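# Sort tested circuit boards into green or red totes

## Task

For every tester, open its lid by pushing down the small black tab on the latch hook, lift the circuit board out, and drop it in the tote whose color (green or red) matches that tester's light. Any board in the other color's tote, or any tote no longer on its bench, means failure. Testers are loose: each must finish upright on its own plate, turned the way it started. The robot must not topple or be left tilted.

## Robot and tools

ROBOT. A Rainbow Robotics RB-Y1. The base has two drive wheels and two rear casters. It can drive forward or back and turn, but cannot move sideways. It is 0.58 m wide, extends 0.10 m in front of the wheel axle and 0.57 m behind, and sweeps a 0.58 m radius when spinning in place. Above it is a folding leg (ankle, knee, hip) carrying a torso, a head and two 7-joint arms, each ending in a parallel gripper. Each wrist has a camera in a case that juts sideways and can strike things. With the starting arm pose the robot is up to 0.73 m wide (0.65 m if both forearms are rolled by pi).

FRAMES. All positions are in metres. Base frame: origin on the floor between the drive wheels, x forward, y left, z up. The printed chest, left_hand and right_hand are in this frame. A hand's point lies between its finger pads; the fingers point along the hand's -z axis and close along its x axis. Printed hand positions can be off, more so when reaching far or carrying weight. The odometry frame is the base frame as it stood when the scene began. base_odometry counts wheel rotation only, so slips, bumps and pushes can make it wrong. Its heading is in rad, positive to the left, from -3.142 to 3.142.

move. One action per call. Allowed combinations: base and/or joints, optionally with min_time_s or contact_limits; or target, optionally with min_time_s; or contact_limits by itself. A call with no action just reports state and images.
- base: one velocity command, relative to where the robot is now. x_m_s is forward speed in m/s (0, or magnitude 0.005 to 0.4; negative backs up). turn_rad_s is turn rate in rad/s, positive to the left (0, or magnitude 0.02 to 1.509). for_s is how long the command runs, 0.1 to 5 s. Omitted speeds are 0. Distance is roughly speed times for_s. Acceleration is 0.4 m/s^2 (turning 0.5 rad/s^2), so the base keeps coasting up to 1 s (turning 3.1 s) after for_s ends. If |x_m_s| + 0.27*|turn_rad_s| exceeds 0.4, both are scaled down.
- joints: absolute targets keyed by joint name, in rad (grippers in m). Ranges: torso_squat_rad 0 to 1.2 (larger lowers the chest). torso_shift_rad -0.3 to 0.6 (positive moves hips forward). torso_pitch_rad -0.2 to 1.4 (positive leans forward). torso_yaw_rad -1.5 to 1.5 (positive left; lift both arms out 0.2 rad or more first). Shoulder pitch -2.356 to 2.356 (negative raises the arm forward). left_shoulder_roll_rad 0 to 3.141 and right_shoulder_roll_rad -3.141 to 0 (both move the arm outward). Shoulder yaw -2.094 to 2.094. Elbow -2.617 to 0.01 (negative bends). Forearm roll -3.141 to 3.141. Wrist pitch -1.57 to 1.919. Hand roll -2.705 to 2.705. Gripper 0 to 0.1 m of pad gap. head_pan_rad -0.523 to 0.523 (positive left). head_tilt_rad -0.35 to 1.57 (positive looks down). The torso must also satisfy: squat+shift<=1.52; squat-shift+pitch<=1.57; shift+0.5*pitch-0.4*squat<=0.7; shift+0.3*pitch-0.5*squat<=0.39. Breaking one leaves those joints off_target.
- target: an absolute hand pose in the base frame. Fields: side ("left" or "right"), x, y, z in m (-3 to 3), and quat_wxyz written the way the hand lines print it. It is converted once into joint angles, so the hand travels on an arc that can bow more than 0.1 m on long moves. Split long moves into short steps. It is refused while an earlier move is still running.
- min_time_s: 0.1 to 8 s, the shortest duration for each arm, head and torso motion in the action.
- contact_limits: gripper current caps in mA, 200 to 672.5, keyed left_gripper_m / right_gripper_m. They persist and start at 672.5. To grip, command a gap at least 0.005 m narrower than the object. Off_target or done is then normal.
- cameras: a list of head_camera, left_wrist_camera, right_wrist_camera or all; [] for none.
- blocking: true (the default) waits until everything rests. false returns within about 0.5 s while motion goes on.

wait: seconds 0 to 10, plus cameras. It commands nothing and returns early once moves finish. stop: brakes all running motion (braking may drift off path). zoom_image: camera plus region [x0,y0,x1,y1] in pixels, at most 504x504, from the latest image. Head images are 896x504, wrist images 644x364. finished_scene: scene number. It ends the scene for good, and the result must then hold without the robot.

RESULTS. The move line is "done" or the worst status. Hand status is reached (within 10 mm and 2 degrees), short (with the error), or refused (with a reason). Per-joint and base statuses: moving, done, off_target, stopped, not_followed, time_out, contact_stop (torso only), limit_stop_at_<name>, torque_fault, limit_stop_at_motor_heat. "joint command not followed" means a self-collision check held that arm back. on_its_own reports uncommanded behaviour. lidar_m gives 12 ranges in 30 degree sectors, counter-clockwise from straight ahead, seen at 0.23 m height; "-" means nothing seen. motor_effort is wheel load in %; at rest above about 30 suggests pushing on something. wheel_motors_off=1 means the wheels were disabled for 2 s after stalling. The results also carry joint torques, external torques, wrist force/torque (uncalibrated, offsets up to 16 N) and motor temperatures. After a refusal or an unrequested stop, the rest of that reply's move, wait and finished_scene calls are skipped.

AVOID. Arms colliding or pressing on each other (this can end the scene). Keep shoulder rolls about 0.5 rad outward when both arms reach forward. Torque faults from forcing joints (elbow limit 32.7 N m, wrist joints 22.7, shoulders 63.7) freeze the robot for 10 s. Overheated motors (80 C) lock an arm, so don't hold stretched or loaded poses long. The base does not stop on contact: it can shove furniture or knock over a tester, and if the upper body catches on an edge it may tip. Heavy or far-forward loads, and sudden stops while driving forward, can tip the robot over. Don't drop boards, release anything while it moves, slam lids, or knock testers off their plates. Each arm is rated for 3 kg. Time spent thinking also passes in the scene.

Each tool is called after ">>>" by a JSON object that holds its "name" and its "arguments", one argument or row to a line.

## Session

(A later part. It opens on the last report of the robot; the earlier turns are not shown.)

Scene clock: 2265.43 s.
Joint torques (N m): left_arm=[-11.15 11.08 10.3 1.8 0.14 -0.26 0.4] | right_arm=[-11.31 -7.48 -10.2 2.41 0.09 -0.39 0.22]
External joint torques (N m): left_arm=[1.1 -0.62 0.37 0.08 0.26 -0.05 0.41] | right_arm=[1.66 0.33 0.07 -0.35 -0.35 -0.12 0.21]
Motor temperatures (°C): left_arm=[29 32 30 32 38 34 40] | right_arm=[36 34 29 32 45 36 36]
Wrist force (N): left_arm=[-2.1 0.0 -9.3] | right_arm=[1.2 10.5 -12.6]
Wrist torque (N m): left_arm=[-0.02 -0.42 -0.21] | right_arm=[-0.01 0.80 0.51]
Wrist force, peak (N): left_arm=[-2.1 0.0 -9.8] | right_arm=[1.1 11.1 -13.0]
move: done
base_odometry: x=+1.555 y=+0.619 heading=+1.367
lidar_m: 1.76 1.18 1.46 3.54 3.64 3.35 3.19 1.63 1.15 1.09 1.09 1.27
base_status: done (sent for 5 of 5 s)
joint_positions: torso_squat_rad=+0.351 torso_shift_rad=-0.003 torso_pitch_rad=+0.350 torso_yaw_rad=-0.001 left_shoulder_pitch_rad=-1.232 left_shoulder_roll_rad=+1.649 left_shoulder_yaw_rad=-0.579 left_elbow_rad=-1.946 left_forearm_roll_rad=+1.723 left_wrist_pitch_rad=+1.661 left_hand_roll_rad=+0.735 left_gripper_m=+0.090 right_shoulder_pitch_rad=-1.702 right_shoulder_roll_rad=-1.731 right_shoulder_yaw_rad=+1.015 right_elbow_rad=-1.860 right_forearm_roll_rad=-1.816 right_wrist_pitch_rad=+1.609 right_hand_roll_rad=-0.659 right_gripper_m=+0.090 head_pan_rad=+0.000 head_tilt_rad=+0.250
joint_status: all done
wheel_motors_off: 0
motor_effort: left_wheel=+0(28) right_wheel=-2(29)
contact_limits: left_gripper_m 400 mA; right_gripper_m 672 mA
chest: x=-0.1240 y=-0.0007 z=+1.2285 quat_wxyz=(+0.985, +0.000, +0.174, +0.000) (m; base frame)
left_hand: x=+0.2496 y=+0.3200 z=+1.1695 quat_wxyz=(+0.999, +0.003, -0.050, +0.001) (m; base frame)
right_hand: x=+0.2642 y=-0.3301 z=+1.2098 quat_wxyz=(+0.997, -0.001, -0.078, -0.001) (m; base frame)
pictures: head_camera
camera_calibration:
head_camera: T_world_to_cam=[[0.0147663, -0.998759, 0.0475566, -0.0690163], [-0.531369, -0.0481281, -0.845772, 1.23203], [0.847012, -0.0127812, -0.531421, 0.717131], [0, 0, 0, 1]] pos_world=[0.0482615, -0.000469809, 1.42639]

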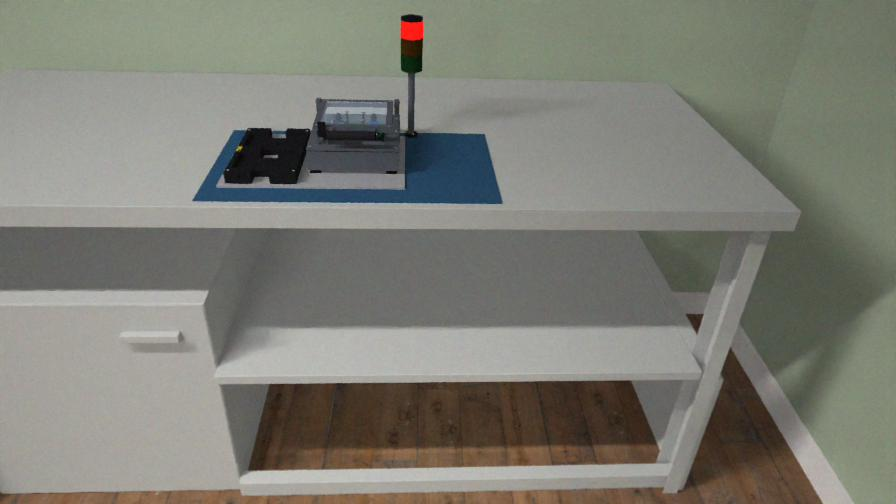

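>>> {"name": "move", "arguments": {
  "base": {"turn_rad_s":0.2,"for_s":0.8},
  "cameras": []
}}

>>> {"name": "move", "arguments": {
  "base": {"x_m_s":0.25,"for_s":3.5},
  "cameras": []
}}

>>> {"name": "move", "arguments": {
  "base": {"turn_rad_s":-0.2,"for_s":0.4},
  "joints": {"torso_pitch_rad":0.43,"head_tilt_rad":0.55},
  "cameras": ["head_camera"]
}}

Scene clock: 2297.93 s.
Joint torques (N m): left_arm=[-11.05 10.98 10.31 1.82 0.06 -0.29 0.34] | right_arm=[-11.28 -7.29 -10.05 2.53 0.05 -0.39 0.27]
External joint torques (N m): left_arm=[1.2 -0.73 0.39 0.1 0.18 -0.08 0.35] | right_arm=[1.69 0.52 0.22 -0.23 -0.4 -0.12 0.26]
Motor temperatures (°C): left_arm=[29 32 30 32 38 34 40] | right_arm=[36 34 29 32 45 36 36]
Wrist force (N): left_arm=[-2.1 -0.1 -9.6] | right_arm=[1.1 10.7 -12.8]
Wrist torque (N m): left_arm=[-0.02 -0.40 -0.22] | right_arm=[-0.05 0.79 0.50]
Wrist force, peak (N): left_arm=[-1.8 0.1 -10.0] | right_arm=[1.2 11.1 -12.9]
move: done
base_odometry: x=+1.555 y=+0.619 heading=+1.526
lidar_m: 1.20 1.19 1.81 3.55 3.82 3.36 2.93 1.40 1.10 1.09 1.15 1.26
base_status: done (sent for 0.8 of 0.8 s)
joint_positions: torso_squat_rad=+0.351 torso_shift_rad=-0.003 torso_pitch_rad=+0.350 torso_yaw_rad=-0.001 left_shoulder_pitch_rad=-1.232 left_shoulder_roll_rad=+1.649 left_shoulder_yaw_rad=-0.579 left_elbow_rad=-1.946 left_forearm_roll_rad=+1.723 left_wrist_pitch_rad=+1.661 left_hand_roll_rad=+0.735 left_gripper_m=+0.090 right_shoulder_pitch_rad=-1.702 right_shoulder_roll_rad=-1.731 right_shoulder_yaw_rad=+1.015 right_elbow_rad=-1.860 right_forearm_roll_rad=-1.816 right_wrist_pitch_rad=+1.609 right_hand_roll_rad=-0.659 right_gripper_m=+0.090 head_pan_rad=+0.000 head_tilt_rad=+0.250
joint_status: not commanded
wheel_motors_off: 0
motor_effort: left_wheel=-3(26) right_wheel=+0(24)
contact_limits: left_gripper_m 400 mA; right_gripper_m 672 mA
chest: x=-0.1241 y=-0.0007 z=+1.2285 quat_wxyz=(+0.985, +0.000, +0.174, +0.000) (m; base frame)
left_hand: x=+0.2496 y=+0.3200 z=+1.1695 quat_wxyz=(+0.999, +0.003, -0.050, +0.001) (m; base frame)
right_hand: x=+0.2642 y=-0.3301 z=+1.2098 quat_wxyz=(+0.997, -0.001, -0.078, -0.001) (m; base frame)
pictures: none
No camera images: "cameras" was empty.

Scene clock: 2302.53 s.
Joint torques (N m): left_arm=[-11.4 10.98 10.3 1.84 0.09 -0.35 0.4] | right_arm=[-11.6 -7.36 -10.33 2.52 0.17 -0.46 0.32]
External joint torques (N m): left_arm=[0.85 -0.72 0.37 0.12 0.21 -0.14 0.4] | right_arm=[1.37 0.45 -0.07 -0.24 -0.28 -0.18 0.31]
Motor temperatures (°C): left_arm=[29 32 30 32 38 34 40] | right_arm=[36 34 29 32 45 36 36]
Wrist force (N): left_arm=[-1.7 0.2 -9.8] | right_arm=[1.2 10.5 -13.1]
Wrist torque (N m): left_arm=[-0.05 -0.37 -0.21] | right_arm=[-0.01 0.80 0.50]
Wrist force, peak (N): left_arm=[-2.0 0.0 -9.9] | right_arm=[1.2 10.8 -13.4]
move: done
base_odometry: x=+1.594 y=+1.494 heading=+1.527
lidar_m: 0.88 0.42 0.40 2.47 3.71 4.16 3.17 1.53 1.21 0.80 0.79 0.90
base_status: done (sent for 3.5 of 3.5 s)
joint_positions: torso_squat_rad=+0.351 torso_shift_rad=-0.003 torso_pitch_rad=+0.350 torso_yaw_rad=-0.001 left_shoulder_pitch_rad=-1.232 left_shoulder_roll_rad=+1.649 left_shoulder_yaw_rad=-0.579 left_elbow_rad=-1.946 left_forearm_roll_rad=+1.723 left_wrist_pitch_rad=+1.661 left_hand_roll_rad=+0.735 left_gripper_m=+0.090 right_shoulder_pitch_rad=-1.702 right_shoulder_roll_rad=-1.731 right_shoulder_yaw_rad=+1.015 right_elbow_rad=-1.860 right_forearm_roll_rad=-1.816 right_wrist_pitch_rad=+1.609 right_hand_roll_rad=-0.659 right_gripper_m=+0.090 head_pan_rad=+0.000 head_tilt_rad=+0.250
joint_status: not commanded
wheel_motors_off: 0
motor_effort: left_wheel=+1(26) right_wheel=-5(27)
contact_limits: left_gripper_m 400 mA; right_gripper_m 672 mA
chest: x=-0.1241 y=-0.0007 z=+1.2285 quat_wxyz=(+0.985, +0.000, +0.174, +0.000) (m; base frame)
left_hand: x=+0.2496 y=+0.3200 z=+1.1695 quat_wxyz=(+0.999, +0.003, -0.050, +0.001) (m; base frame)
right_hand: x=+0.2642 y=-0.3301 z=+1.2098 quat_wxyz=(+0.997, -0.001, -0.078, -0.001) (m; base frame)
pictures: none
No camera images: "cameras" was empty.

Scene clock: 2303.83 s.
Joint torques (N m): left_arm=[-11.25 11.86 10.36 1.46 0.15 -0.15 0.41] | right_arm=[-11.28 -8.61 -10.3 2.27 0.05 -0.23 0.24]
External joint torques (N m): left_arm=[0.88 -0.53 0.38 0.12 0.16 -0.06 0.41] | right_arm=[1.74 0.3 0.07 -0.17 -0.3 -0.09 0.24]
Motor temperatures (°C): left_arm=[29 32 30 32 38 34 40] | right_arm=[36 34 29 32 45 36 36]
Wrist force (N): left_arm=[-1.3 -0.2 -9.6] | right_arm=[1.4 10.8 -12.9]
Wrist torque (N m): left_arm=[0.01 -0.36 -0.23] | right_arm=[-0.05 0.78 0.50]
Wrist force, peak (N): left_arm=[-1.0 -0.1 -10.1] | right_arm=[1.7 10.8 -13.5]
move: done
base_odometry: x=+1.594 y=+1.494 heading=+1.447
lidar_m: 0.88 0.46 0.40 0.94 3.60 4.17 3.94 1.63 1.24 0.80 0.77 0.92
base_status: done (sent for 0.4 of 0.4 s)
joint_positions: torso_squat_rad=+0.351 torso_shift_rad=-0.003 torso_pitch_rad=+0.430 torso_yaw_rad=-0.001 left_shoulder_pitch_rad=-1.232 left_shoulder_roll_rad=+1.649 left_shoulder_yaw_rad=-0.579 left_elbow_rad=-1.946 left_forearm_roll_rad=+1.723 left_wrist_pitch_rad=+1.661 left_hand_roll_rad=+0.735 left_gripper_m=+0.090 right_shoulder_pitch_rad=-1.702 right_shoulder_roll_rad=-1.731 right_shoulder_yaw_rad=+1.015 right_elbow_rad=-1.860 right_forearm_roll_rad=-1.816 right_wrist_pitch_rad=+1.609 right_hand_roll_rad=-0.659 right_gripper_m=+0.090 head_pan_rad=+0.000 head_tilt_rad=+0.550
joint_status: all done
wheel_motors_off: 0
motor_effort: left_wheel=+0(29) right_wheel=-5(22)
contact_limits: left_gripper_m 400 mA; right_gripper_m 672 mA
chest: x=-0.1012 y=-0.0007 z=+1.2191 quat_wxyz=(+0.977, +0.000, +0.213, +0.000) (m; base frame)
left_hand: x=+0.2666 y=+0.3201 z=+1.1305 quat_wxyz=(+1.000, +0.003, -0.010, +0.001) (m; base frame)
right_hand: x=+0.2844 y=-0.3300 z=+1.1694 quat_wxyz=(+0.999, -0.001, -0.038, -0.001) (m; base frame)
pictures: head_camera
camera_calibration:
head_camera: T_world_to_cam=[[0.0315511, -0.998762, 0.0384486, -0.0560859], [-0.807106, -0.0481494, -0.58844, 0.879656], [0.589563, -0.0124662, -0.807626, 1.06171], [0, 0, 0, 1]] pos_world=[0.0857998, -0.000426134, 1.37725]

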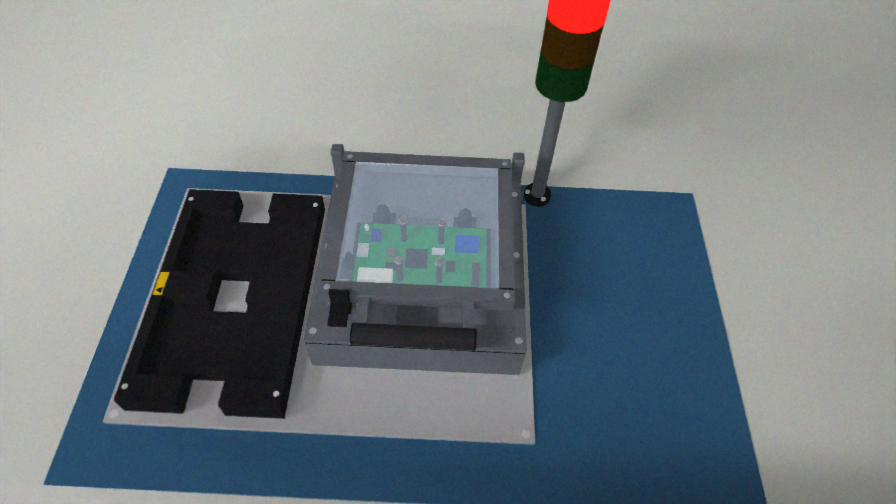

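>>> {"name": "move", "arguments": {
  "base": {"x_m_s":0.1,"for_s":0.4},
  "cameras": ["head_camera"]
}}

>>> {"name": "zoom_image", "arguments": {
  "camera": "head_camera",
  "region": [280, 250, 560, 400]
}}

Scene clock: 2320.13 s.
Joint torques (N m): left_arm=[-11.09 11.66 10.22 1.35 0.21 -0.1 0.32] | right_arm=[-11.71 -8.11 -10.27 2.19 0.01 -0.32 0.34]
External joint torques (N m): left_arm=[1.03 -0.74 0.25 0.02 0.22 -0.01 0.32] | right_arm=[1.32 0.8 0.11 -0.25 -0.35 -0.18 0.33]
Motor temperatures (°C): left_arm=[29 32 30 32 38 34 40] | right_arm=[35 34 29 32 45 36 36]
Wrist force (N): left_arm=[-1.3 0.0 -9.7] | right_arm=[1.7 10.7 -12.9]
Wrist torque (N m): left_arm=[0.00 -0.36 -0.22] | right_arm=[-0.04 0.82 0.50]
Wrist force, peak (N): left_arm=[-1.4 0.1 -10.0] | right_arm=[2.0 10.7 -13.3]
move: done
base_odometry: x=+1.599 y=+1.533 heading=+1.447
lidar_m: 0.84 0.46 0.38 0.82 3.60 4.21 3.98 1.64 1.23 0.80 0.79 0.87
base_status: done (sent for 0.4 of 0.4 s)
joint_positions: torso_squat_rad=+0.351 torso_shift_rad=-0.003 torso_pitch_rad=+0.430 torso_yaw_rad=-0.001 left_shoulder_pitch_rad=-1.232 left_shoulder_roll_rad=+1.649 left_shoulder_yaw_rad=-0.579 left_elbow_rad=-1.946 left_forearm_roll_rad=+1.723 left_wrist_pitch_rad=+1.661 left_hand_roll_rad=+0.735 left_gripper_m=+0.090 right_shoulder_pitch_rad=-1.702 right_shoulder_roll_rad=-1.731 right_shoulder_yaw_rad=+1.015 right_elbow_rad=-1.860 right_forearm_roll_rad=-1.816 right_wrist_pitch_rad=+1.609 right_hand_roll_rad=-0.659 right_gripper_m=+0.090 head_pan_rad=+0.000 head_tilt_rad=+0.550
joint_status: not commanded
wheel_motors_off: 0
motor_effort: left_wheel=-4(24) right_wheel=-1(29)
contact_limits: left_gripper_m 400 mA; right_gripper_m 672 mA
chest: x=-0.1011 y=-0.0007 z=+1.2191 quat_wxyz=(+0.977, +0.000, +0.213, +0.000) (m; base frame)
left_hand: x=+0.2666 y=+0.3201 z=+1.1304 quat_wxyz=(+1.000, +0.003, -0.010, +0.001) (m; base frame)
right_hand: x=+0.2845 y=-0.3301 z=+1.1694 quat_wxyz=(+0.999, -0.001, -0.038, -0.001) (m; base frame)
pictures: head_camera
camera_calibration:
head_camera: T_world_to_cam=[[0.0315563, -0.998762, 0.0384444, -0.0560825], [-0.807183, -0.0481495, -0.588335, 0.87958], [0.589458, -0.012466, -0.807703, 1.06174], [0, 0, 0, 1]] pos_world=[0.0859027, -0.000426122, 1.37721]

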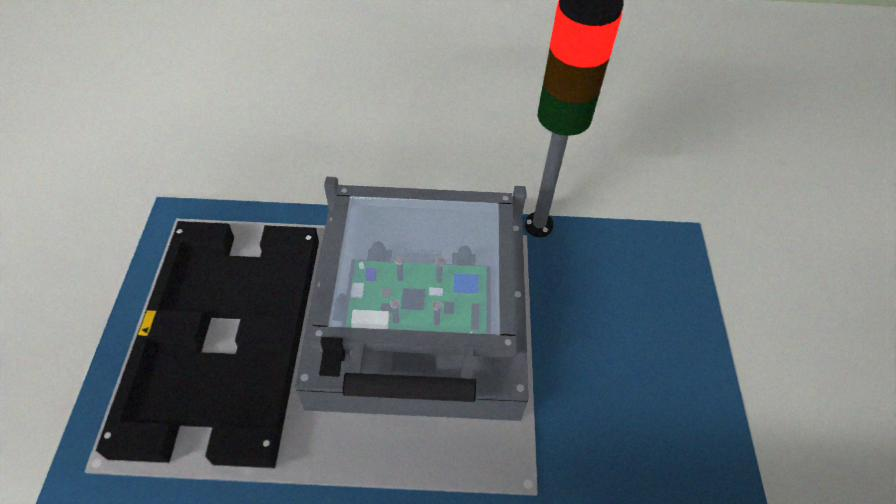

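Scaled by 1.800 from the camera's 896x504 image, which has a finer 1280x720 frame.

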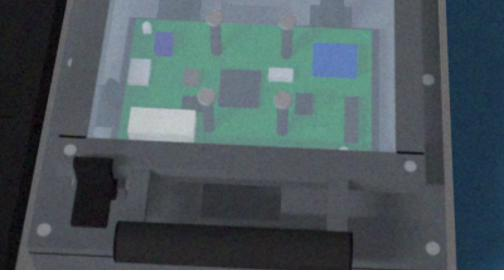

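>>> {"name": "move", "arguments": {
  "target": {"side":"left","x":0.28,"y":0.13,"z":1.09,"quat_wxyz":[1,0,0,0]},
  "min_time_s": 2,
  "cameras": ["left_wrist_camera"]
}}

>>> {"name": "zoom_image", "arguments": {
  "camera": "left_wrist_camera",
  "region": [180, 80, 480, 250]
}}

Scene clock: 2330.60 s.
Joint torques (N m): left_arm=[-17.41 5.67 8.64 0.23 0.18 0.23 0.23] | right_arm=[-11.45 -8.42 -10.1 2.25 0.09 -0.32 0.32]
External joint torques (N m): left_arm=[0.28 -1.57 -1.16 1.18 0.15 0.28 0.23] | right_arm=[1.57 0.49 0.28 -0.19 -0.26 -0.18 0.31]
Motor temperatures (°C): left_arm=[29 32 30 32 38 34 40] | right_arm=[35 34 29 32 45 36 36]
Wrist force (N): left_arm=[-1.4 -0.1 -9.4] | right_arm=[1.4 10.6 -13.2]
Wrist torque (N m): left_arm=[-0.03 -0.39 -0.21] | right_arm=[-0.01 0.79 0.51]
Wrist force, peak (N): left_arm=[-1.4 0.0 -9.9] | right_arm=[1.7 11.1 -13.1]
move: done
base_odometry: x=+1.599 y=+1.533 heading=+1.447
lidar_m: 0.85 0.46 0.38 0.82 3.59 4.21 3.97 1.64 1.23 0.80 0.79 0.87
base_status: not commanded
joint_positions: torso_squat_rad=+0.351 torso_shift_rad=-0.003 torso_pitch_rad=+0.430 torso_yaw_rad=-0.001 left_shoulder_pitch_rad=-1.548 left_shoulder_roll_rad=+1.009 left_shoulder_yaw_rad=-0.798 left_elbow_rad=-1.908 left_forearm_roll_rad=+1.494 left_wrist_pitch_rad=+1.833 left_hand_roll_rad=+1.250 left_gripper_m=+0.090 right_shoulder_pitch_rad=-1.702 right_shoulder_roll_rad=-1.731 right_shoulder_yaw_rad=+1.015 right_elbow_rad=-1.860 right_forearm_roll_rad=-1.816 right_wrist_pitch_rad=+1.609 right_hand_roll_rad=-0.659 right_gripper_m=+0.090 head_pan_rad=+0.000 head_tilt_rad=+0.550
joint_status: all done
wheel_motors_off: 0
motor_effort: left_wheel=-4(4) right_wheel=+0(2)
contact_limits: left_gripper_m 400 mA; right_gripper_m 672 mA
chest: x=-0.1011 y=-0.0007 z=+1.2191 quat_wxyz=(+0.977, +0.000, +0.213, +0.000) (m; base frame)
left_hand: x=+0.2793 y=+0.1303 z=+1.0902 quat_wxyz=(+1.000, +0.000, -0.001, +0.000) (m; base frame)
left_hand_status: reached (checked arc, planned for 2.0 s): 1 mm and 0.2 deg off.
right_hand: x=+0.2844 y=-0.3301 z=+1.1694 quat_wxyz=(+0.999, -0.001, -0.038, -0.001) (m; base frame)
pictures: left_wrist_camera
camera_calibration:
left_wrist_camera: T_world_to_cam=[[0.999834, 0.0153136, -0.00986897, -0.271809], [0.018184, -0.872038, 0.4891, -0.390389], [-0.00111625, -0.489198, -0.872172, 1.08397], [0, 0, 0, 1]] pos_world=[0.280073, 0.194005, 1.13367]

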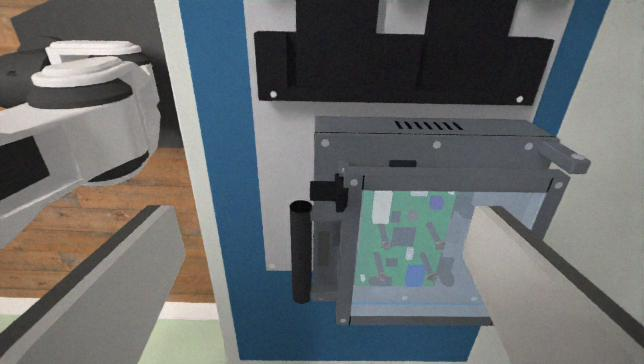

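Scaled by 1.680 from the camera's 644x364 image, which has a finer 920x520 frame.

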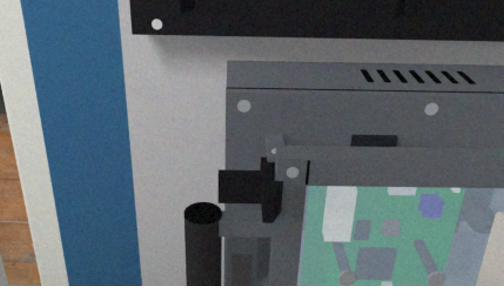

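>>> {"name": "wait", "arguments": {
  "seconds": 0,
  "cameras": ["head_camera"]
}}

Scene clock: 2344.60 s.
Joint torques (N m): left_arm=[-17.47 5.42 8.64 0.19 0.21 0.2 0.27] | right_arm=[-11.27 -8.66 -10.26 2.15 -0.05 -0.25 0.29]
External joint torques (N m): left_arm=[0.22 -1.83 -1.16 1.14 0.17 0.25 0.27] | right_arm=[1.76 0.25 0.11 -0.29 -0.4 -0.11 0.28]
Motor temperatures (°C): left_arm=[29 31 30 32 38 34 40] | right_arm=[35 34 29 32 45 36 36]
Wrist force (N): left_arm=[-1.4 0.0 -9.5] | right_arm=[1.7 10.6 -13.0]
Wrist torque (N m): left_arm=[-0.06 -0.40 -0.23] | right_arm=[-0.05 0.83 0.50]
Wrist force, peak (N): left_arm=[-1.6 -0.1 -9.8] | right_arm=[1.5 10.9 -13.2]
base_odometry: x=+1.599 y=+1.533 heading=+1.447
lidar_m: 0.84 0.46 0.38 0.83 3.61 4.21 3.98 1.63 1.23 0.80 0.79 0.88
base_status: not commanded
joint_positions: torso_squat_rad=+0.351 torso_shift_rad=-0.003 torso_pitch_rad=+0.430 torso_yaw_rad=-0.001 left_shoulder_pitch_rad=-1.548 left_shoulder_roll_rad=+1.009 left_shoulder_yaw_rad=-0.798 left_elbow_rad=-1.908 left_forearm_roll_rad=+1.494 left_wrist_pitch_rad=+1.833 left_hand_roll_rad=+1.250 left_gripper_m=+0.090 right_shoulder_pitch_rad=-1.702 right_shoulder_roll_rad=-1.731 right_shoulder_yaw_rad=+1.015 right_elbow_rad=-1.860 right_forearm_roll_rad=-1.816 right_wrist_pitch_rad=+1.609 right_hand_roll_rad=-0.659 right_gripper_m=+0.090 head_pan_rad=+0.000 head_tilt_rad=+0.550
joint_status: all done
wheel_motors_off: 0
motor_effort: left_wheel=-3(4) right_wheel=+2(2)
contact_limits: left_gripper_m 400 mA; right_gripper_m 672 mA
chest: x=-0.1011 y=-0.0007 z=+1.2191 quat_wxyz=(+0.977, +0.000, +0.213, +0.000) (m; base frame)
left_hand: x=+0.2793 y=+0.1303 z=+1.0902 quat_wxyz=(+1.000, +0.000, -0.001, +0.000) (m; base frame)
left_hand_status: reached (checked arc, planned for 2.0 s): 1 mm and 0.2 deg off.
right_hand: x=+0.2844 y=-0.3301 z=+1.1694 quat_wxyz=(+0.999, -0.001, -0.038, -0.001) (m; base frame)
pictures: head_camera
camera_calibration:
head_camera: T_world_to_cam=[[0.031554, -0.998762, 0.0384462, -0.0560838], [-0.807154, -0.0481492, -0.588374, 0.879602], [0.589497, -0.0124664, -0.807674, 1.06173], [0, 0, 0, 1]] pos_world=[0.0858562, -0.000426223, 1.37722]

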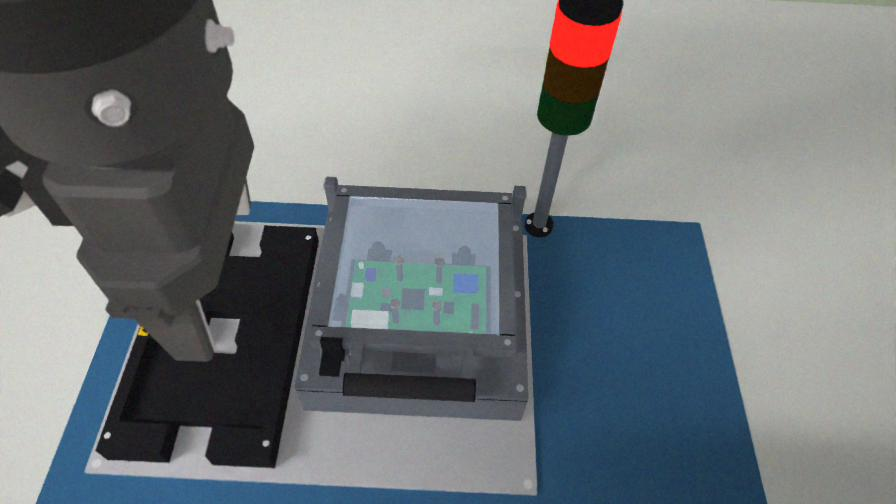

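>>> {"name": "move", "arguments": {
  "base": {"x_m_s":-0.05,"for_s":0.4},
  "joints": {"left_gripper_m":0.0,"right_gripper_m":0.045},
  "cameras": []
}}

>>> {"name": "move", "arguments": {
  "target": {"side":"left","x":0.30,"y":0.08,"z":1.03,"quat_wxyz":[1,0,0,0]},
  "min_time_s": 2,
  "cameras": ["left_wrist_camera","head_camera"]
}}

>>> {"name": "zoom_image", "arguments": {
  "camera": "left_wrist_camera",
  "region": [180, 100, 480, 364]
}}

Scene clock: 2372.27 s.
Joint torques (N m): left_arm=[-17.1 5.7 8.81 -0.27 0.12 0.13 0.26] | right_arm=[-11.24 -8.33 -10.21 2.19 0.01 -0.19 0.28]
External joint torques (N m): left_arm=[0.59 -1.54 -0.98 0.67 0.09 0.18 0.26] | right_arm=[1.78 0.58 0.16 -0.24 -0.34 -0.05 0.28]
Motor temperatures (°C): left_arm=[30 31 30 32 38 34 40] | right_arm=[35 34 29 32 45 36 36]
Wrist force (N): left_arm=[-1.4 0.1 -9.6] | right_arm=[1.7 10.9 -12.9]
Wrist torque (N m): left_arm=[-0.05 -0.40 -0.22] | right_arm=[-0.07 0.84 0.51]
Wrist force, peak (N): left_arm=[-1.4 0.1 -9.8] | right_arm=[2.1 10.8 -13.4]
move: done
base_odometry: x=+1.596 y=+1.514 heading=+1.447
lidar_m: 0.86 0.47 0.39 0.91 3.61 4.18 3.96 1.63 1.22 0.79 0.79 0.89
base_status: done (sent for 0.4 of 0.4 s)
joint_positions: torso_squat_rad=+0.351 torso_shift_rad=-0.003 torso_pitch_rad=+0.430 torso_yaw_rad=-0.001 left_shoulder_pitch_rad=-1.548 left_shoulder_roll_rad=+1.009 left_shoulder_yaw_rad=-0.798 left_elbow_rad=-1.908 left_forearm_roll_rad=+1.494 left_wrist_pitch_rad=+1.833 left_hand_roll_rad=+1.250 left_gripper_m=+0.000 right_shoulder_pitch_rad=-1.702 right_shoulder_roll_rad=-1.731 right_shoulder_yaw_rad=+1.015 right_elbow_rad=-1.860 right_forearm_roll_rad=-1.816 right_wrist_pitch_rad=+1.609 right_hand_roll_rad=-0.659 right_gripper_m=+0.045 head_pan_rad=+0.000 head_tilt_rad=+0.550
joint_status: all done
wheel_motors_off: 0
motor_effort: left_wheel=+6(17) right_wheel=-8(27)
contact_limits: left_gripper_m 400 mA; right_gripper_m 672 mA
chest: x=-0.1012 y=-0.0007 z=+1.2191 quat_wxyz=(+0.977, +0.000, +0.213, +0.000) (m; base frame)
left_hand: x=+0.2793 y=+0.1303 z=+1.0903 quat_wxyz=(+1.000, +0.000, -0.001, +0.000) (m; base frame)
right_hand: x=+0.2844 y=-0.3301 z=+1.1694 quat_wxyz=(+0.999, -0.001, -0.038, -0.001) (m; base frame)
pictures: none
No camera images: "cameras" was empty.

Scene clock: 2374.60 s.
Joint torques (N m): left_arm=[-17.23 4.5 8.52 -1.1 0.1 -0.38 -0.18] | right_arm=[-11.77 -8.22 -10.12 2.29 -0.02 -0.23 0.26]
External joint torques (N m): left_arm=[2.11 -1.87 -1.39 1.17 0.05 -0.34 -0.18] | right_arm=[1.25 0.69 0.25 -0.15 -0.37 -0.09 0.25]
Motor temperatures (°C): left_arm=[30 31 30 32 38 34 40] | right_arm=[35 34 29 32 45 36 36]
Wrist force (N): left_arm=[-1.6 0.1 -9.2] | right_arm=[1.6 10.6 -13.0]
Wrist torque (N m): left_arm=[-0.06 -0.41 -0.24] | right_arm=[-0.03 0.81 0.50]
Wrist force, peak (N): left_arm=[-1.7 -0.1 -10.0] | right_arm=[1.8 10.8 -13.3]
move: done
base_odometry: x=+1.596 y=+1.514 heading=+1.447
lidar_m: 0.86 0.46 0.39 0.91 3.61 4.19 3.97 1.62 1.23 0.79 0.79 0.91
base_status: not commanded
joint_positions: torso_squat_rad=+0.351 torso_shift_rad=-0.003 torso_pitch_rad=+0.430 torso_yaw_rad=-0.001 left_shoulder_pitch_rad=-1.541 left_shoulder_roll_rad=+0.806 left_shoulder_yaw_rad=-0.919 left_elbow_rad=-1.721 left_forearm_roll_rad=+1.328 left_wrist_pitch_rad=+1.742 left_hand_roll_rad=+1.228 left_gripper_m=+0.000 right_shoulder_pitch_rad=-1.702 right_shoulder_roll_rad=-1.731 right_shoulder_yaw_rad=+1.015 right_elbow_rad=-1.860 right_forearm_roll_rad=-1.816 right_wrist_pitch_rad=+1.609 right_hand_roll_rad=-0.659 right_gripper_m=+0.045 head_pan_rad=+0.000 head_tilt_rad=+0.550
joint_status: all done
wheel_motors_off: 0
motor_effort: left_wheel=+6(7) right_wheel=-7(9)
contact_limits: left_gripper_m 400 mA; right_gripper_m 672 mA
chest: x=-0.1012 y=-0.0007 z=+1.2191 quat_wxyz=(+0.977, +0.000, +0.213, +0.000) (m; base frame)
left_hand: x=+0.3001 y=+0.0801 z=+1.0303 quat_wxyz=(+1.000, +0.000, +0.000, +0.000) (m; base frame)
left_hand_status: reached (checked arc, planned for 2.0 s): 0 mm and 0.0 deg off.
right_hand: x=+0.2844 y=-0.3301 z=+1.1694 quat_wxyz=(+0.999, -0.001, -0.038, -0.001) (m; base frame)
pictures: head_camera, left_wrist_camera
camera_calibration:
head_camera: T_world_to_cam=[[0.0315471, -0.998762, 0.0384507, -0.0560887], [-0.807088, -0.0481478, -0.588465, 0.87968], [0.589588, -0.0124687, -0.807608, 1.0617], [0, 0, 0, 1]] pos_world=[0.085782, -0.000426537, 1.37726]
left_wrist_camera: T_world_to_cam=[[0.999809, 0.0156594, -0.011664, -0.290633], [0.0193625, -0.872259, 0.488661, -0.405154], [-0.00252195, -0.488793, -0.872396, 1.00772], [0, 0, 0, 1]] pos_world=[0.300964, 0.143719, 1.07372]

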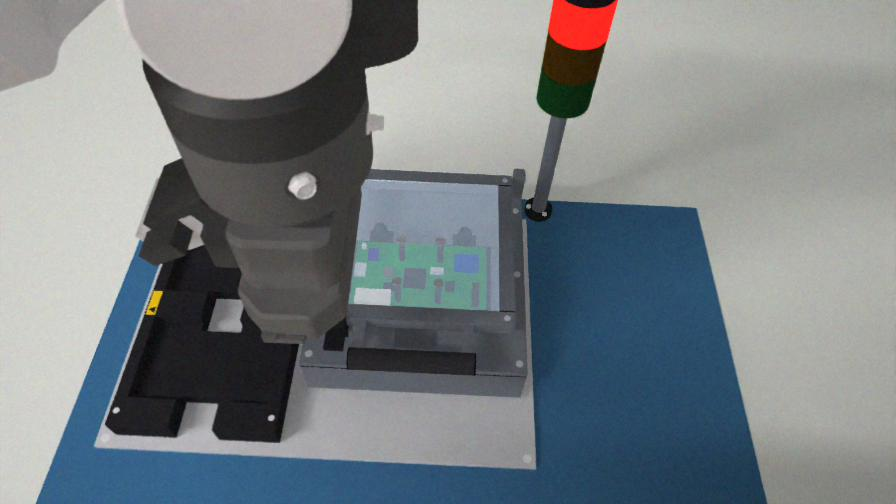

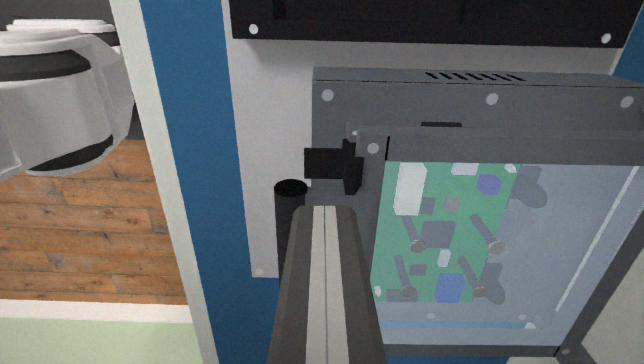

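Scaled by 1.680 from the camera's 644x364 image, which has a finer 920x520 frame.

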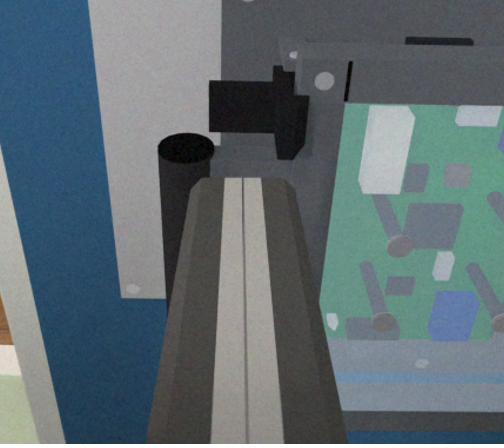

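>>> {"name": "move", "arguments": {
  "target": {"side":"left","x":0.30,"y":0.081,"z":0.985,"quat_wxyz":[1,0,0,0]},
  "min_time_s": 2,
  "cameras": ["left_wrist_camera"]
}}

>>> {"name": "move", "arguments": {
  "target": {"side":"left","x":0.30,"y":0.081,"z":0.975,"quat_wxyz":[1,0,0,0]},
  "min_time_s": 2,
  "cameras": ["left_wrist_camera"]
}}

Scene clock: 2391.03 s.
Joint torques (N m): left_arm=[-17.25 4.63 8.62 -1.21 -0.37 -0.51 -0.25] | right_arm=[-11.47 -8.21 -10.15 2.16 0.01 -0.28 0.28]
External joint torques (N m): left_arm=[1.88 -1.57 -1.17 1.66 -0.41 -0.47 -0.25] | right_arm=[1.55 0.7 0.22 -0.28 -0.34 -0.14 0.28]
Motor temperatures (°C): left_arm=[30 31 30 32 38 34 40] | right_arm=[35 34 29 32 45 35 36]
Wrist force (N): left_arm=[-3.7 0.2 -9.1] | right_arm=[1.8 10.7 -12.9]
Wrist torque (N m): left_arm=[-0.05 -0.33 -0.26] | right_arm=[-0.05 0.85 0.50]
Wrist force, peak (N): left_arm=[-3.5 0.2 -9.5] | right_arm=[1.7 11.2 -13.1]
move: done
base_odometry: x=+1.596 y=+1.514 heading=+1.447
lidar_m: 0.87 0.46 0.39 0.91 3.60 4.19 3.97 1.62 1.24 0.79 0.79 0.90
base_status: not commanded
joint_positions: torso_squat_rad=+0.351 torso_shift_rad=-0.003 torso_pitch_rad=+0.430 torso_yaw_rad=-0.001 left_shoulder_pitch_rad=-1.468 left_shoulder_roll_rad=+0.781 left_shoulder_yaw_rad=-0.972 left_elbow_rad=-1.689 left_forearm_roll_rad=+1.246 left_wrist_pitch_rad=+1.657 left_hand_roll_rad=+1.201 left_gripper_m=+0.000 right_shoulder_pitch_rad=-1.702 right_shoulder_roll_rad=-1.731 right_shoulder_yaw_rad=+1.015 right_elbow_rad=-1.860 right_forearm_roll_rad=-1.816 right_wrist_pitch_rad=+1.609 right_hand_roll_rad=-0.659 right_gripper_m=+0.045 head_pan_rad=+0.000 head_tilt_rad=+0.550
joint_status: all done
wheel_motors_off: 0
motor_effort: left_wheel=+5(7) right_wheel=-7(10)
contact_limits: left_gripper_m 400 mA; right_gripper_m 672 mA
chest: x=-0.1012 y=-0.0007 z=+1.2191 quat_wxyz=(+0.977, +0.000, +0.213, +0.000) (m; base frame)
left_hand: x=+0.2999 y=+0.0811 z=+0.9853 quat_wxyz=(+1.000, +0.000, +0.000, +0.000) (m; base frame)
left_hand_status: reached (checked arc, planned for 2.0 s): 0 mm and 0.0 deg off.
right_hand: x=+0.2844 y=-0.3301 z=+1.1694 quat_wxyz=(+0.999, -0.001, -0.038, -0.001) (m; base frame)
pictures: left_wrist_camera
camera_calibration:
left_wrist_camera: T_world_to_cam=[[0.999811, 0.0154557, -0.011785, -0.290875], [0.0192434, -0.872348, 0.488506, -0.382048], [-0.00273044, -0.48864, -0.872481, 0.969143], [0, 0, 0, 1]] pos_world=[0.300819, 0.144779, 1.02876]

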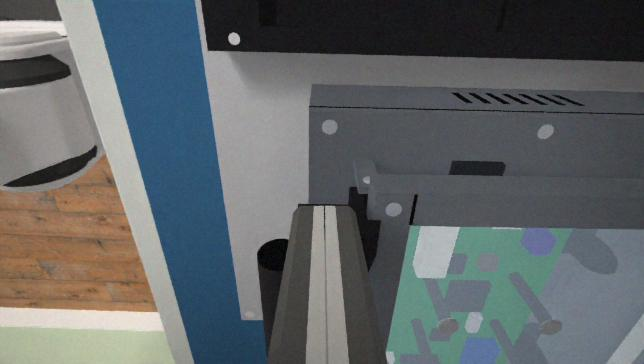

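Scene clock: 2393.37 s.
Joint torques (N m): left_arm=[-6.91 1.05 0.83 2.84 -2.31 -3.95 -0.14] | right_arm=[-11.37 -8.12 -10.26 2.2 -0.01 -0.29 0.22]
External joint torques (N m): left_arm=[12.21 -5.12 -8.93 5.8 -2.35 -3.9 -0.13] | right_arm=[1.65 0.77 0.11 -0.24 -0.36 -0.14 0.22]
Motor temperatures (°C): left_arm=[30 31 30 32 38 34 40] | right_arm=[35 34 29 32 45 35 36]
Wrist force (N): left_arm=[-16.6 9.5 34.5] | right_arm=[1.7 10.3 -13.3]
Wrist torque (N m): left_arm=[0.33 -0.26 -0.28] | right_arm=[0.01 0.81 0.50]
Wrist force, peak (N): left_arm=[-17.1 9.9 35.0] | right_arm=[1.6 10.8 -13.3]
move: done
base_odometry: x=+1.596 y=+1.514 heading=+1.447
lidar_m: 0.87 0.46 0.39 0.92 3.61 4.19 3.96 1.63 1.23 0.80 0.79 0.90
base_status: not commanded
joint_positions: torso_squat_rad=+0.351 torso_shift_rad=-0.004 torso_pitch_rad=+0.428 torso_yaw_rad=-0.001 left_shoulder_pitch_rad=-1.456 left_shoulder_roll_rad=+0.775 left_shoulder_yaw_rad=-0.981 left_elbow_rad=-1.680 left_forearm_roll_rad=+1.229 left_wrist_pitch_rad=+1.638 left_hand_roll_rad=+1.194 left_gripper_m=+0.000 right_shoulder_pitch_rad=-1.702 right_shoulder_roll_rad=-1.731 right_shoulder_yaw_rad=+1.015 right_elbow_rad=-1.860 right_forearm_roll_rad=-1.816 right_wrist_pitch_rad=+1.609 right_hand_roll_rad=-0.659 right_gripper_m=+0.045 head_pan_rad=+0.000 head_tilt_rad=+0.550
joint_status: all done
wheel_motors_off: 0
motor_effort: left_wheel=+5(7) right_wheel=-6(9)
contact_limits: left_gripper_m 400 mA; right_gripper_m 672 mA
chest: x=-0.1020 y=-0.0007 z=+1.2193 quat_wxyz=(+0.977, +0.000, +0.213, +0.000) (m; base frame)
left_hand: x=+0.3002 y=+0.0809 z=+0.9778 quat_wxyz=(+1.000, -0.001, -0.002, +0.000) (m; base frame)
left_hand_status: reached (checked arc, planned for 2.0 s): 3 mm and 0.3 deg off.
right_hand: x=+0.2837 y=-0.3300 z=+1.1701 quat_wxyz=(+0.999, -0.001, -0.039, +0.000) (m; base frame)
pictures: left_wrist_camera
camera_calibration:
left_wrist_camera: T_world_to_cam=[[0.999859, 0.0149889, -0.00752176, -0.295371], [0.0167522, -0.871811, 0.489555, -0.378909], [0.000780354, -0.489612, -0.87194, 0.961019], [0, 0, 0, 1]] pos_world=[0.300927, 0.144617, 1.02123]

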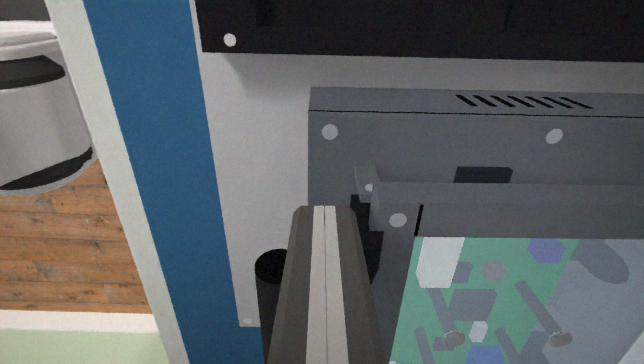

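>>> {"name": "move", "arguments": {
  "target": {"side":"left","x":0.30,"y":0.081,"z":0.972,"quat_wxyz":[1,0,0,0]},
  "min_time_s": 1.5,
  "cameras": ["left_wrist_camera"]
}}

Scene clock: 2399.93 s.
Joint torques (N m): left_arm=[1.51 -1.23 -5.42 7.18 -4.68 -7.47 -0.1] | right_arm=[-11.4 -8.28 -10.35 2.32 -0.02 -0.27 0.31]
External joint torques (N m): left_arm=[20.68 -7.4 -15.17 10.16 -4.71 -7.41 -0.1] | right_arm=[1.62 0.59 0.02 -0.13 -0.37 -0.12 0.31]
Motor temperatures (°C): left_arm=[30 31 30 32 38 34 40] | right_arm=[35 34 29 32 45 35 36]
Wrist force (N): left_arm=[-33.2 17.8 73.6] | right_arm=[1.5 11.0 -13.0]
Wrist torque (N m): left_arm=[0.64 -0.23 -0.36] | right_arm=[-0.07 0.79 0.50]
Wrist force, peak (N): left_arm=[-33.2 18.0 74.0] | right_arm=[1.6 10.9 -13.3]
move: done
base_odometry: x=+1.596 y=+1.514 heading=+1.447
lidar_m: 0.86 0.46 0.39 0.91 3.61 4.19 3.96 1.63 1.23 0.80 0.80 0.90
base_status: not commanded
joint_positions: torso_squat_rad=+0.351 torso_shift_rad=-0.005 torso_pitch_rad=+0.427 torso_yaw_rad=+0.000 left_shoulder_pitch_rad=-1.454 left_shoulder_roll_rad=+0.771 left_shoulder_yaw_rad=-0.984 left_elbow_rad=-1.671 left_forearm_roll_rad=+1.224 left_wrist_pitch_rad=+1.632 left_hand_roll_rad=+1.188 left_gripper_m=+0.000 right_shoulder_pitch_rad=-1.702 right_shoulder_roll_rad=-1.731 right_shoulder_yaw_rad=+1.015 right_elbow_rad=-1.860 right_forearm_roll_rad=-1.816 right_wrist_pitch_rad=+1.609 right_hand_roll_rad=-0.659 right_gripper_m=+0.045 head_pan_rad=+0.000 head_tilt_rad=+0.550
joint_status: all done
wheel_motors_off: 0
motor_effort: left_wheel=+10(12) right_wheel=-9(9)
contact_limits: left_gripper_m 400 mA; right_gripper_m 672 mA
chest: x=-0.1029 y=-0.0007 z=+1.2194 quat_wxyz=(+0.977, +0.000, +0.212, +0.000) (m; base frame)
left_hand: x=+0.3009 y=+0.0805 z=+0.9760 quat_wxyz=(+1.000, -0.001, -0.004, +0.000) (m; base frame)
left_hand_status: reached (checked arc, planned for 1.5 s): 4 mm and 0.4 deg off.
right_hand: x=+0.2829 y=-0.3299 z=+1.1709 quat_wxyz=(+0.999, -0.001, -0.039, +0.000) (m; base frame)
pictures: left_wrist_camera
camera_calibration:
left_wrist_camera: T_world_to_cam=[[0.999881, 0.0144609, -0.00530574, -0.298216], [0.0152038, -0.871237, 0.490626, -0.379043], [0.00247232, -0.490649, -0.871354, 0.958255], [0, 0, 0, 1]] pos_world=[0.301574, 0.144243, 1.01937]

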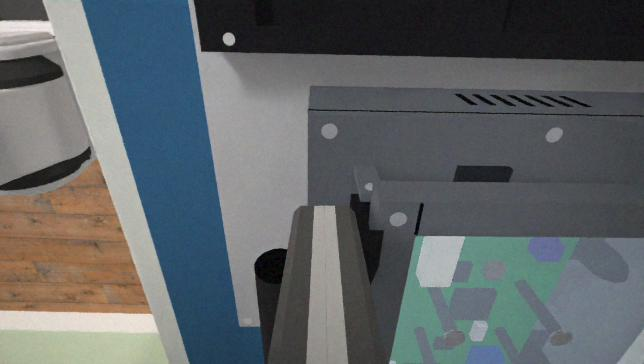

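>>> {"name": "move", "arguments": {
  "target": {"side":"left","x":0.30,"y":0.081,"z":0.985,"quat_wxyz":[1,0,0,0]},
  "min_time_s": 1.5,
  "cameras": []
}}

>>> {"name": "move", "arguments": {
  "target": {"side":"left","x":0.291,"y":0.083,"z":0.985,"quat_wxyz":[1,0,0,0]},
  "min_time_s": 1,
  "cameras": ["head_camera","left_wrist_camera"]
}}

>>> {"name": "zoom_image", "arguments": {
  "camera": "left_wrist_camera",
  "region": [230, 150, 430, 300]
}}

>>> {"name": "zoom_image", "arguments": {
  "camera": "head_camera",
  "region": [230, 260, 430, 420]
}}

Scene clock: 2416.27 s.
Joint torques (N m): left_arm=[-20.74 8.9 12.39 -2.51 -0.79 -0.15 0.57] | right_arm=[-11.61 -8.24 -10.43 2.19 0.06 -0.26 0.35]
External joint torques (N m): left_arm=[-1.55 2.7 2.62 0.38 -0.84 -0.1 0.57] | right_arm=[1.41 0.67 -0.06 -0.25 -0.29 -0.12 0.35]
Motor temperatures (°C): left_arm=[29 31 29 32 38 35 40] | right_arm=[35 34 29 32 45 35 36]
Wrist force (N): left_arm=[-6.7 1.1 -10.4] | right_arm=[1.6 10.7 -13.0]
Wrist torque (N m): left_arm=[-0.15 -0.20 -0.28] | right_arm=[-0.04 0.80 0.51]
Wrist force, peak (N): left_arm=[-33.1 18.3 73.8] | right_arm=[1.8 10.7 -13.4]
move: done
base_odometry: x=+1.596 y=+1.514 heading=+1.447
lidar_m: 0.86 0.46 0.39 0.90 3.61 4.19 3.96 1.63 1.23 0.81 0.79 0.90
base_status: not commanded
joint_positions: torso_squat_rad=+0.351 torso_shift_rad=-0.003 torso_pitch_rad=+0.430 torso_yaw_rad=-0.001 left_shoulder_pitch_rad=-1.467 left_shoulder_roll_rad=+0.775 left_shoulder_yaw_rad=-0.974 left_elbow_rad=-1.677 left_forearm_roll_rad=+1.246 left_wrist_pitch_rad=+1.653 left_hand_roll_rad=+1.192 left_gripper_m=+0.000 right_shoulder_pitch_rad=-1.702 right_shoulder_roll_rad=-1.731 right_shoulder_yaw_rad=+1.015 right_elbow_rad=-1.860 right_forearm_roll_rad=-1.816 right_wrist_pitch_rad=+1.609 right_hand_roll_rad=-0.659 right_gripper_m=+0.045 head_pan_rad=+0.000 head_tilt_rad=+0.550
joint_status: all done
wheel_motors_off: 0
motor_effort: left_wheel=+10(12) right_wheel=-6(9)
contact_limits: left_gripper_m 400 mA; right_gripper_m 672 mA
chest: x=-0.1014 y=-0.0007 z=+1.2191 quat_wxyz=(+0.977, +0.000, +0.213, +0.000) (m; base frame)
left_hand: x=+0.3005 y=+0.0807 z=+0.9830 quat_wxyz=(+1.000, +0.000, +0.002, -0.001) (m; base frame)
left_hand_status: reached (checked arc, planned for 1.5 s): 2 mm and 0.2 deg off.
right_hand: x=+0.2842 y=-0.3300 z=+1.1696 quat_wxyz=(+0.999, -0.001, -0.038, -0.001) (m; base frame)
pictures: none
No camera images: "cameras" was empty.

Scene clock: 2417.60 s.
Joint torques (N m): left_arm=[-16.59 7.43 11.06 -3.17 0.41 0.27 0.48] | right_arm=[-11.49 -8.17 -10.41 2.12 -0.08 -0.21 0.26]
External joint torques (N m): left_arm=[2.19 1.29 1.28 -0.29 0.36 0.31 0.48] | right_arm=[1.53 0.74 -0.04 -0.32 -0.43 -0.06 0.25]
Motor temperatures (°C): left_arm=[29 31 29 32 38 35 40] | right_arm=[35 34 29 32 45 35 36]
Wrist force (N): left_arm=[-1.4 1.0 -9.9] | right_arm=[1.5 10.5 -12.9]
Wrist torque (N m): left_arm=[-0.14 -0.36 -0.23] | right_arm=[-0.01 0.81 0.49]
Wrist force, peak (N): left_arm=[-7.1 1.0 -10.5] | right_arm=[1.6 11.0 -13.0]
move: done
base_odometry: x=+1.596 y=+1.514 heading=+1.447
lidar_m: 0.86 0.46 0.39 0.90 3.61 4.18 3.97 1.63 1.23 0.80 0.79 0.90
base_status: not commanded
joint_positions: torso_squat_rad=+0.351 torso_shift_rad=-0.003 torso_pitch_rad=+0.430 torso_yaw_rad=-0.001 left_shoulder_pitch_rad=-1.455 left_shoulder_roll_rad=+0.795 left_shoulder_yaw_rad=-0.972 left_elbow_rad=-1.733 left_forearm_roll_rad=+1.247 left_wrist_pitch_rad=+1.661 left_hand_roll_rad=+1.226 left_gripper_m=+0.000 right_shoulder_pitch_rad=-1.702 right_shoulder_roll_rad=-1.731 right_shoulder_yaw_rad=+1.015 right_elbow_rad=-1.860 right_forearm_roll_rad=-1.816 right_wrist_pitch_rad=+1.609 right_hand_roll_rad=-0.659 right_gripper_m=+0.045 head_pan_rad=+0.000 head_tilt_rad=+0.550
joint_status: all done
wheel_motors_off: 0
motor_effort: left_wheel=+11(11) right_wheel=-7(8)
contact_limits: left_gripper_m 400 mA; right_gripper_m 672 mA
chest: x=-0.1013 y=-0.0007 z=+1.2191 quat_wxyz=(+0.977, +0.000, +0.213, +0.000) (m; base frame)
left_hand: x=+0.2912 y=+0.0828 z=+0.9848 quat_wxyz=(+1.000, +0.000, +0.001, +0.000) (m; base frame)
left_hand_status: reached (checked arc, planned for 1.0 s): 0 mm and 0.1 deg off.
right_hand: x=+0.2843 y=-0.3300 z=+1.1695 quat_wxyz=(+0.999, -0.001, -0.038, -0.001) (m; base frame)
pictures: head_camera, left_wrist_camera
camera_calibration:
head_camera: T_world_to_cam=[[0.0315905, -0.998761, 0.0384534, -0.0560662], [-0.806972, -0.0481868, -0.58862, 0.879806], [0.589744, -0.012436, -0.807495, 1.06166], [0, 0, 0, 1]] pos_world=[0.0856449, -0.000398928, 1.37731]
left_wrist_camera: T_world_to_cam=[[0.999798, 0.0144699, -0.0139731, -0.279922], [0.0194489, -0.8727, 0.487869, -0.379537], [-0.00513493, -0.488042, -0.872805, 0.970452], [0, 0, 0, 1]] pos_world=[0.29223, 0.146449, 1.02827]

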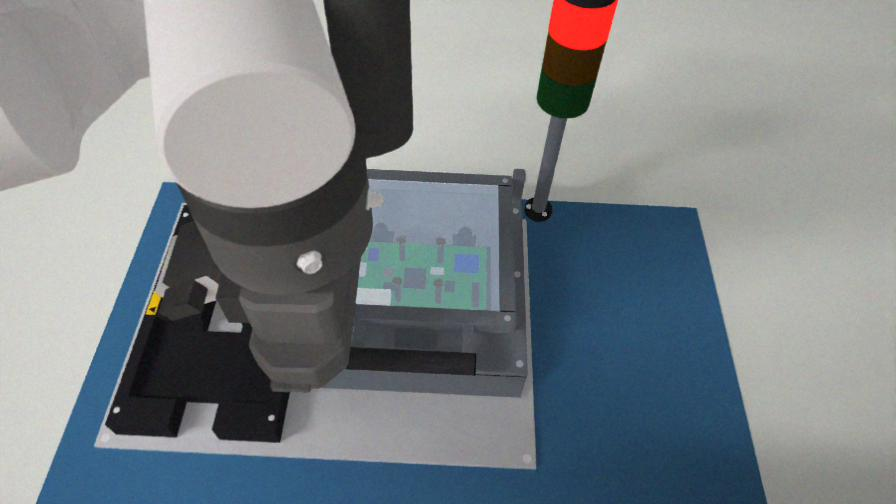

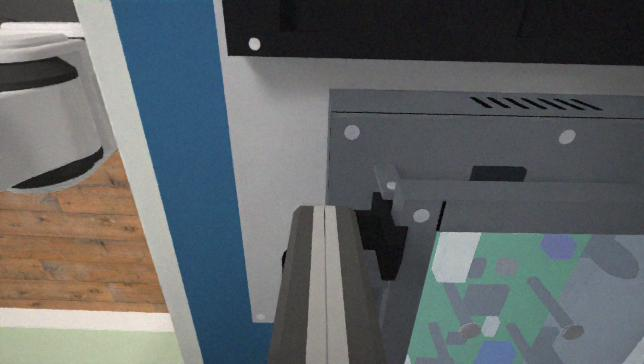

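Scaled by 2.520 from the camera's 644x364 image, which has a finer 920x520 frame.

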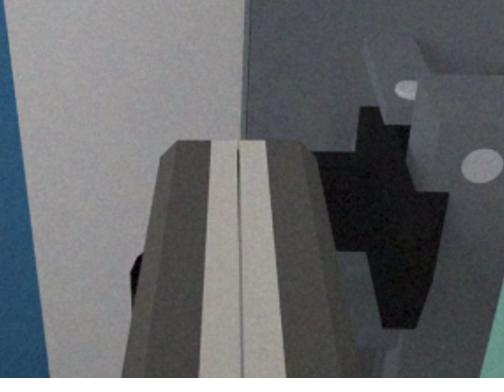

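Scaled by 2.520 from the camera's 896x504 image, which has a finer 1280x720 frame.

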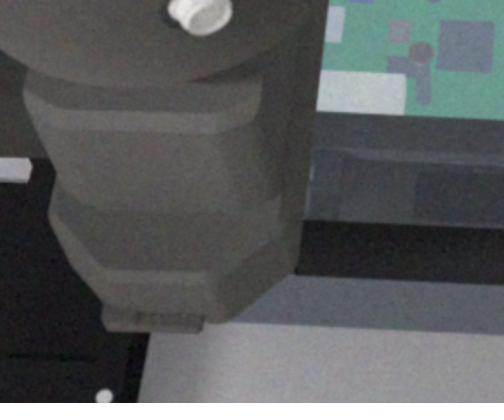

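>>> {"name": "move", "arguments": {
  "target": {"side":"left","x":0.291,"y":0.081,"z":0.976,"quat_wxyz":[1,0,0,0]},
  "min_time_s": 1.5,
  "cameras": []
}}

>>> {"name": "move", "arguments": {
  "target": {"side":"left","x":0.291,"y":0.081,"z":0.972,"quat_wxyz":[1,0,0,0]},
  "min_time_s": 1.5,
  "cameras": ["left_wrist_camera"]
}}

Scene clock: 2427.53 s.
Joint torques (N m): left_arm=[-14.48 4.04 6.9 -0.94 -0.31 -0.65 -0.26] | right_arm=[-11.29 -8.12 -10.1 2.36 0.06 -0.26 0.36]
External joint torques (N m): left_arm=[4.27 -2.02 -2.84 2.05 -0.35 -0.6 -0.26] | right_arm=[1.73 0.79 0.27 -0.08 -0.29 -0.11 0.36]
Motor temperatures (°C): left_arm=[29 31 30 32 38 34 40] | right_arm=[35 34 29 32 45 35 36]
Wrist force (N): left_arm=[-3.1 1.3 -2.7] | right_arm=[1.4 10.7 -13.1]
Wrist torque (N m): left_arm=[-0.13 -0.35 -0.21] | right_arm=[-0.03 0.79 0.51]
Wrist force, peak (N): left_arm=[-1.3 0.8 -10.3] | right_arm=[1.7 10.9 -13.3]
move: done
base_odometry: x=+1.596 y=+1.514 heading=+1.447
lidar_m: 0.86 0.47 0.39 0.90 3.60 4.19 3.97 1.63 1.23 0.80 0.79 0.90
base_status: not commanded
joint_positions: torso_squat_rad=+0.351 torso_shift_rad=-0.003 torso_pitch_rad=+0.430 torso_yaw_rad=-0.001 left_shoulder_pitch_rad=-1.444 left_shoulder_roll_rad=+0.785 left_shoulder_yaw_rad=-0.983 left_elbow_rad=-1.725 left_forearm_roll_rad=+1.229 left_wrist_pitch_rad=+1.644 left_hand_roll_rad=+1.225 left_gripper_m=+0.000 right_shoulder_pitch_rad=-1.702 right_shoulder_roll_rad=-1.731 right_shoulder_yaw_rad=+1.015 right_elbow_rad=-1.860 right_forearm_roll_rad=-1.816 right_wrist_pitch_rad=+1.609 right_hand_roll_rad=-0.659 right_gripper_m=+0.045 head_pan_rad=+0.000 head_tilt_rad=+0.550
joint_status: all done
wheel_motors_off: 0
motor_effort: left_wheel=+10(12) right_wheel=-6(8)
contact_limits: left_gripper_m 400 mA; right_gripper_m 672 mA
chest: x=-0.1013 y=-0.0007 z=+1.2191 quat_wxyz=(+0.977, +0.000, +0.213, +0.000) (m; base frame)
left_hand: x=+0.2911 y=+0.0810 z=+0.9768 quat_wxyz=(+1.000, +0.000, -0.001, +0.000) (m; base frame)
left_hand_status: reached (checked arc, planned for 1.5 s): 1 mm and 0.1 deg off.
right_hand: x=+0.2843 y=-0.3300 z=+1.1695 quat_wxyz=(+0.999, -0.001, -0.038, -0.001) (m; base frame)
pictures: none
No camera images: "cameras" was empty.

Scene clock: 2429.37 s.
Joint torques (N m): left_arm=[-10.15 2.9 3.3 1.81 -1.91 -2.35 -0.28] | right_arm=[-11.49 -8.31 -10.59 2.16 0.02 -0.33 0.34]
External joint torques (N m): left_arm=[8.61 -3.15 -6.44 4.84 -1.95 -2.3 -0.28] | right_arm=[1.53 0.58 -0.22 -0.28 -0.34 -0.18 0.34]
Motor temperatures (°C): left_arm=[29 31 30 32 38 34 40] | right_arm=[35 34 29 32 45 35 36]
Wrist force (N): left_arm=[-12.5 5.7 19.6] | right_arm=[1.6 10.8 -13.2]
Wrist torque (N m): left_arm=[-0.04 -0.26 -0.20] | right_arm=[-0.03 0.82 0.52]
Wrist force, peak (N): left_arm=[-12.6 5.9 20.0] | right_arm=[1.6 10.9 -13.1]
move: done
base_odometry: x=+1.596 y=+1.514 heading=+1.447
lidar_m: 0.86 0.47 0.39 0.91 3.60 4.19 3.96 1.63 1.24 0.80 0.79 0.89
base_status: not commanded
joint_positions: torso_squat_rad=+0.351 torso_shift_rad=-0.004 torso_pitch_rad=+0.429 torso_yaw_rad=-0.001 left_shoulder_pitch_rad=-1.439 left_shoulder_roll_rad=+0.782 left_shoulder_yaw_rad=-0.987 left_elbow_rad=-1.719 left_forearm_roll_rad=+1.222 left_wrist_pitch_rad=+1.637 left_hand_roll_rad=+1.222 left_gripper_m=+0.000 right_shoulder_pitch_rad=-1.702 right_shoulder_roll_rad=-1.731 right_shoulder_yaw_rad=+1.015 right_elbow_rad=-1.860 right_forearm_roll_rad=-1.816 right_wrist_pitch_rad=+1.609 right_hand_roll_rad=-0.659 right_gripper_m=+0.045 head_pan_rad=+0.000 head_tilt_rad=+0.550
joint_status: all done
wheel_motors_off: 0
motor_effort: left_wheel=+10(11) right_wheel=-6(8)
contact_limits: left_gripper_m 400 mA; right_gripper_m 672 mA
chest: x=-0.1017 y=-0.0007 z=+1.2192 quat_wxyz=(+0.977, +0.000, +0.213, +0.000) (m; base frame)
left_hand: x=+0.2913 y=+0.0807 z=+0.9737 quat_wxyz=(+1.000, -0.001, -0.002, +0.000) (m; base frame)
left_hand_status: reached (checked arc, planned for 1.5 s): 2 mm and 0.2 deg off.
right_hand: x=+0.2839 y=-0.3300 z=+1.1699 quat_wxyz=(+0.999, -0.001, -0.038, -0.001) (m; base frame)
pictures: left_wrist_camera
camera_calibration:
left_wrist_camera: T_world_to_cam=[[0.999844, 0.0149524, -0.00936978, -0.284724], [0.0176252, -0.871773, 0.489592, -0.37723], [-0.000847731, -0.489681, -0.871901, 0.957768], [0, 0, 0, 1]] pos_world=[0.292141, 0.144399, 1.0171]

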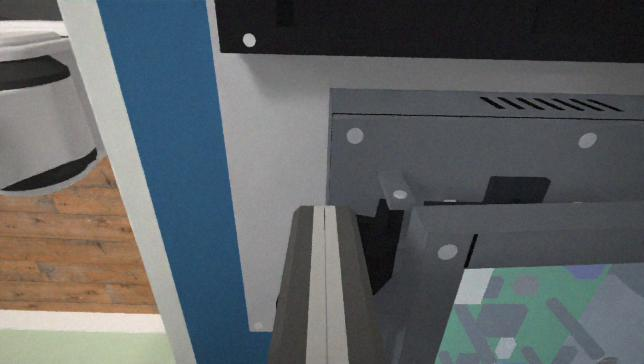

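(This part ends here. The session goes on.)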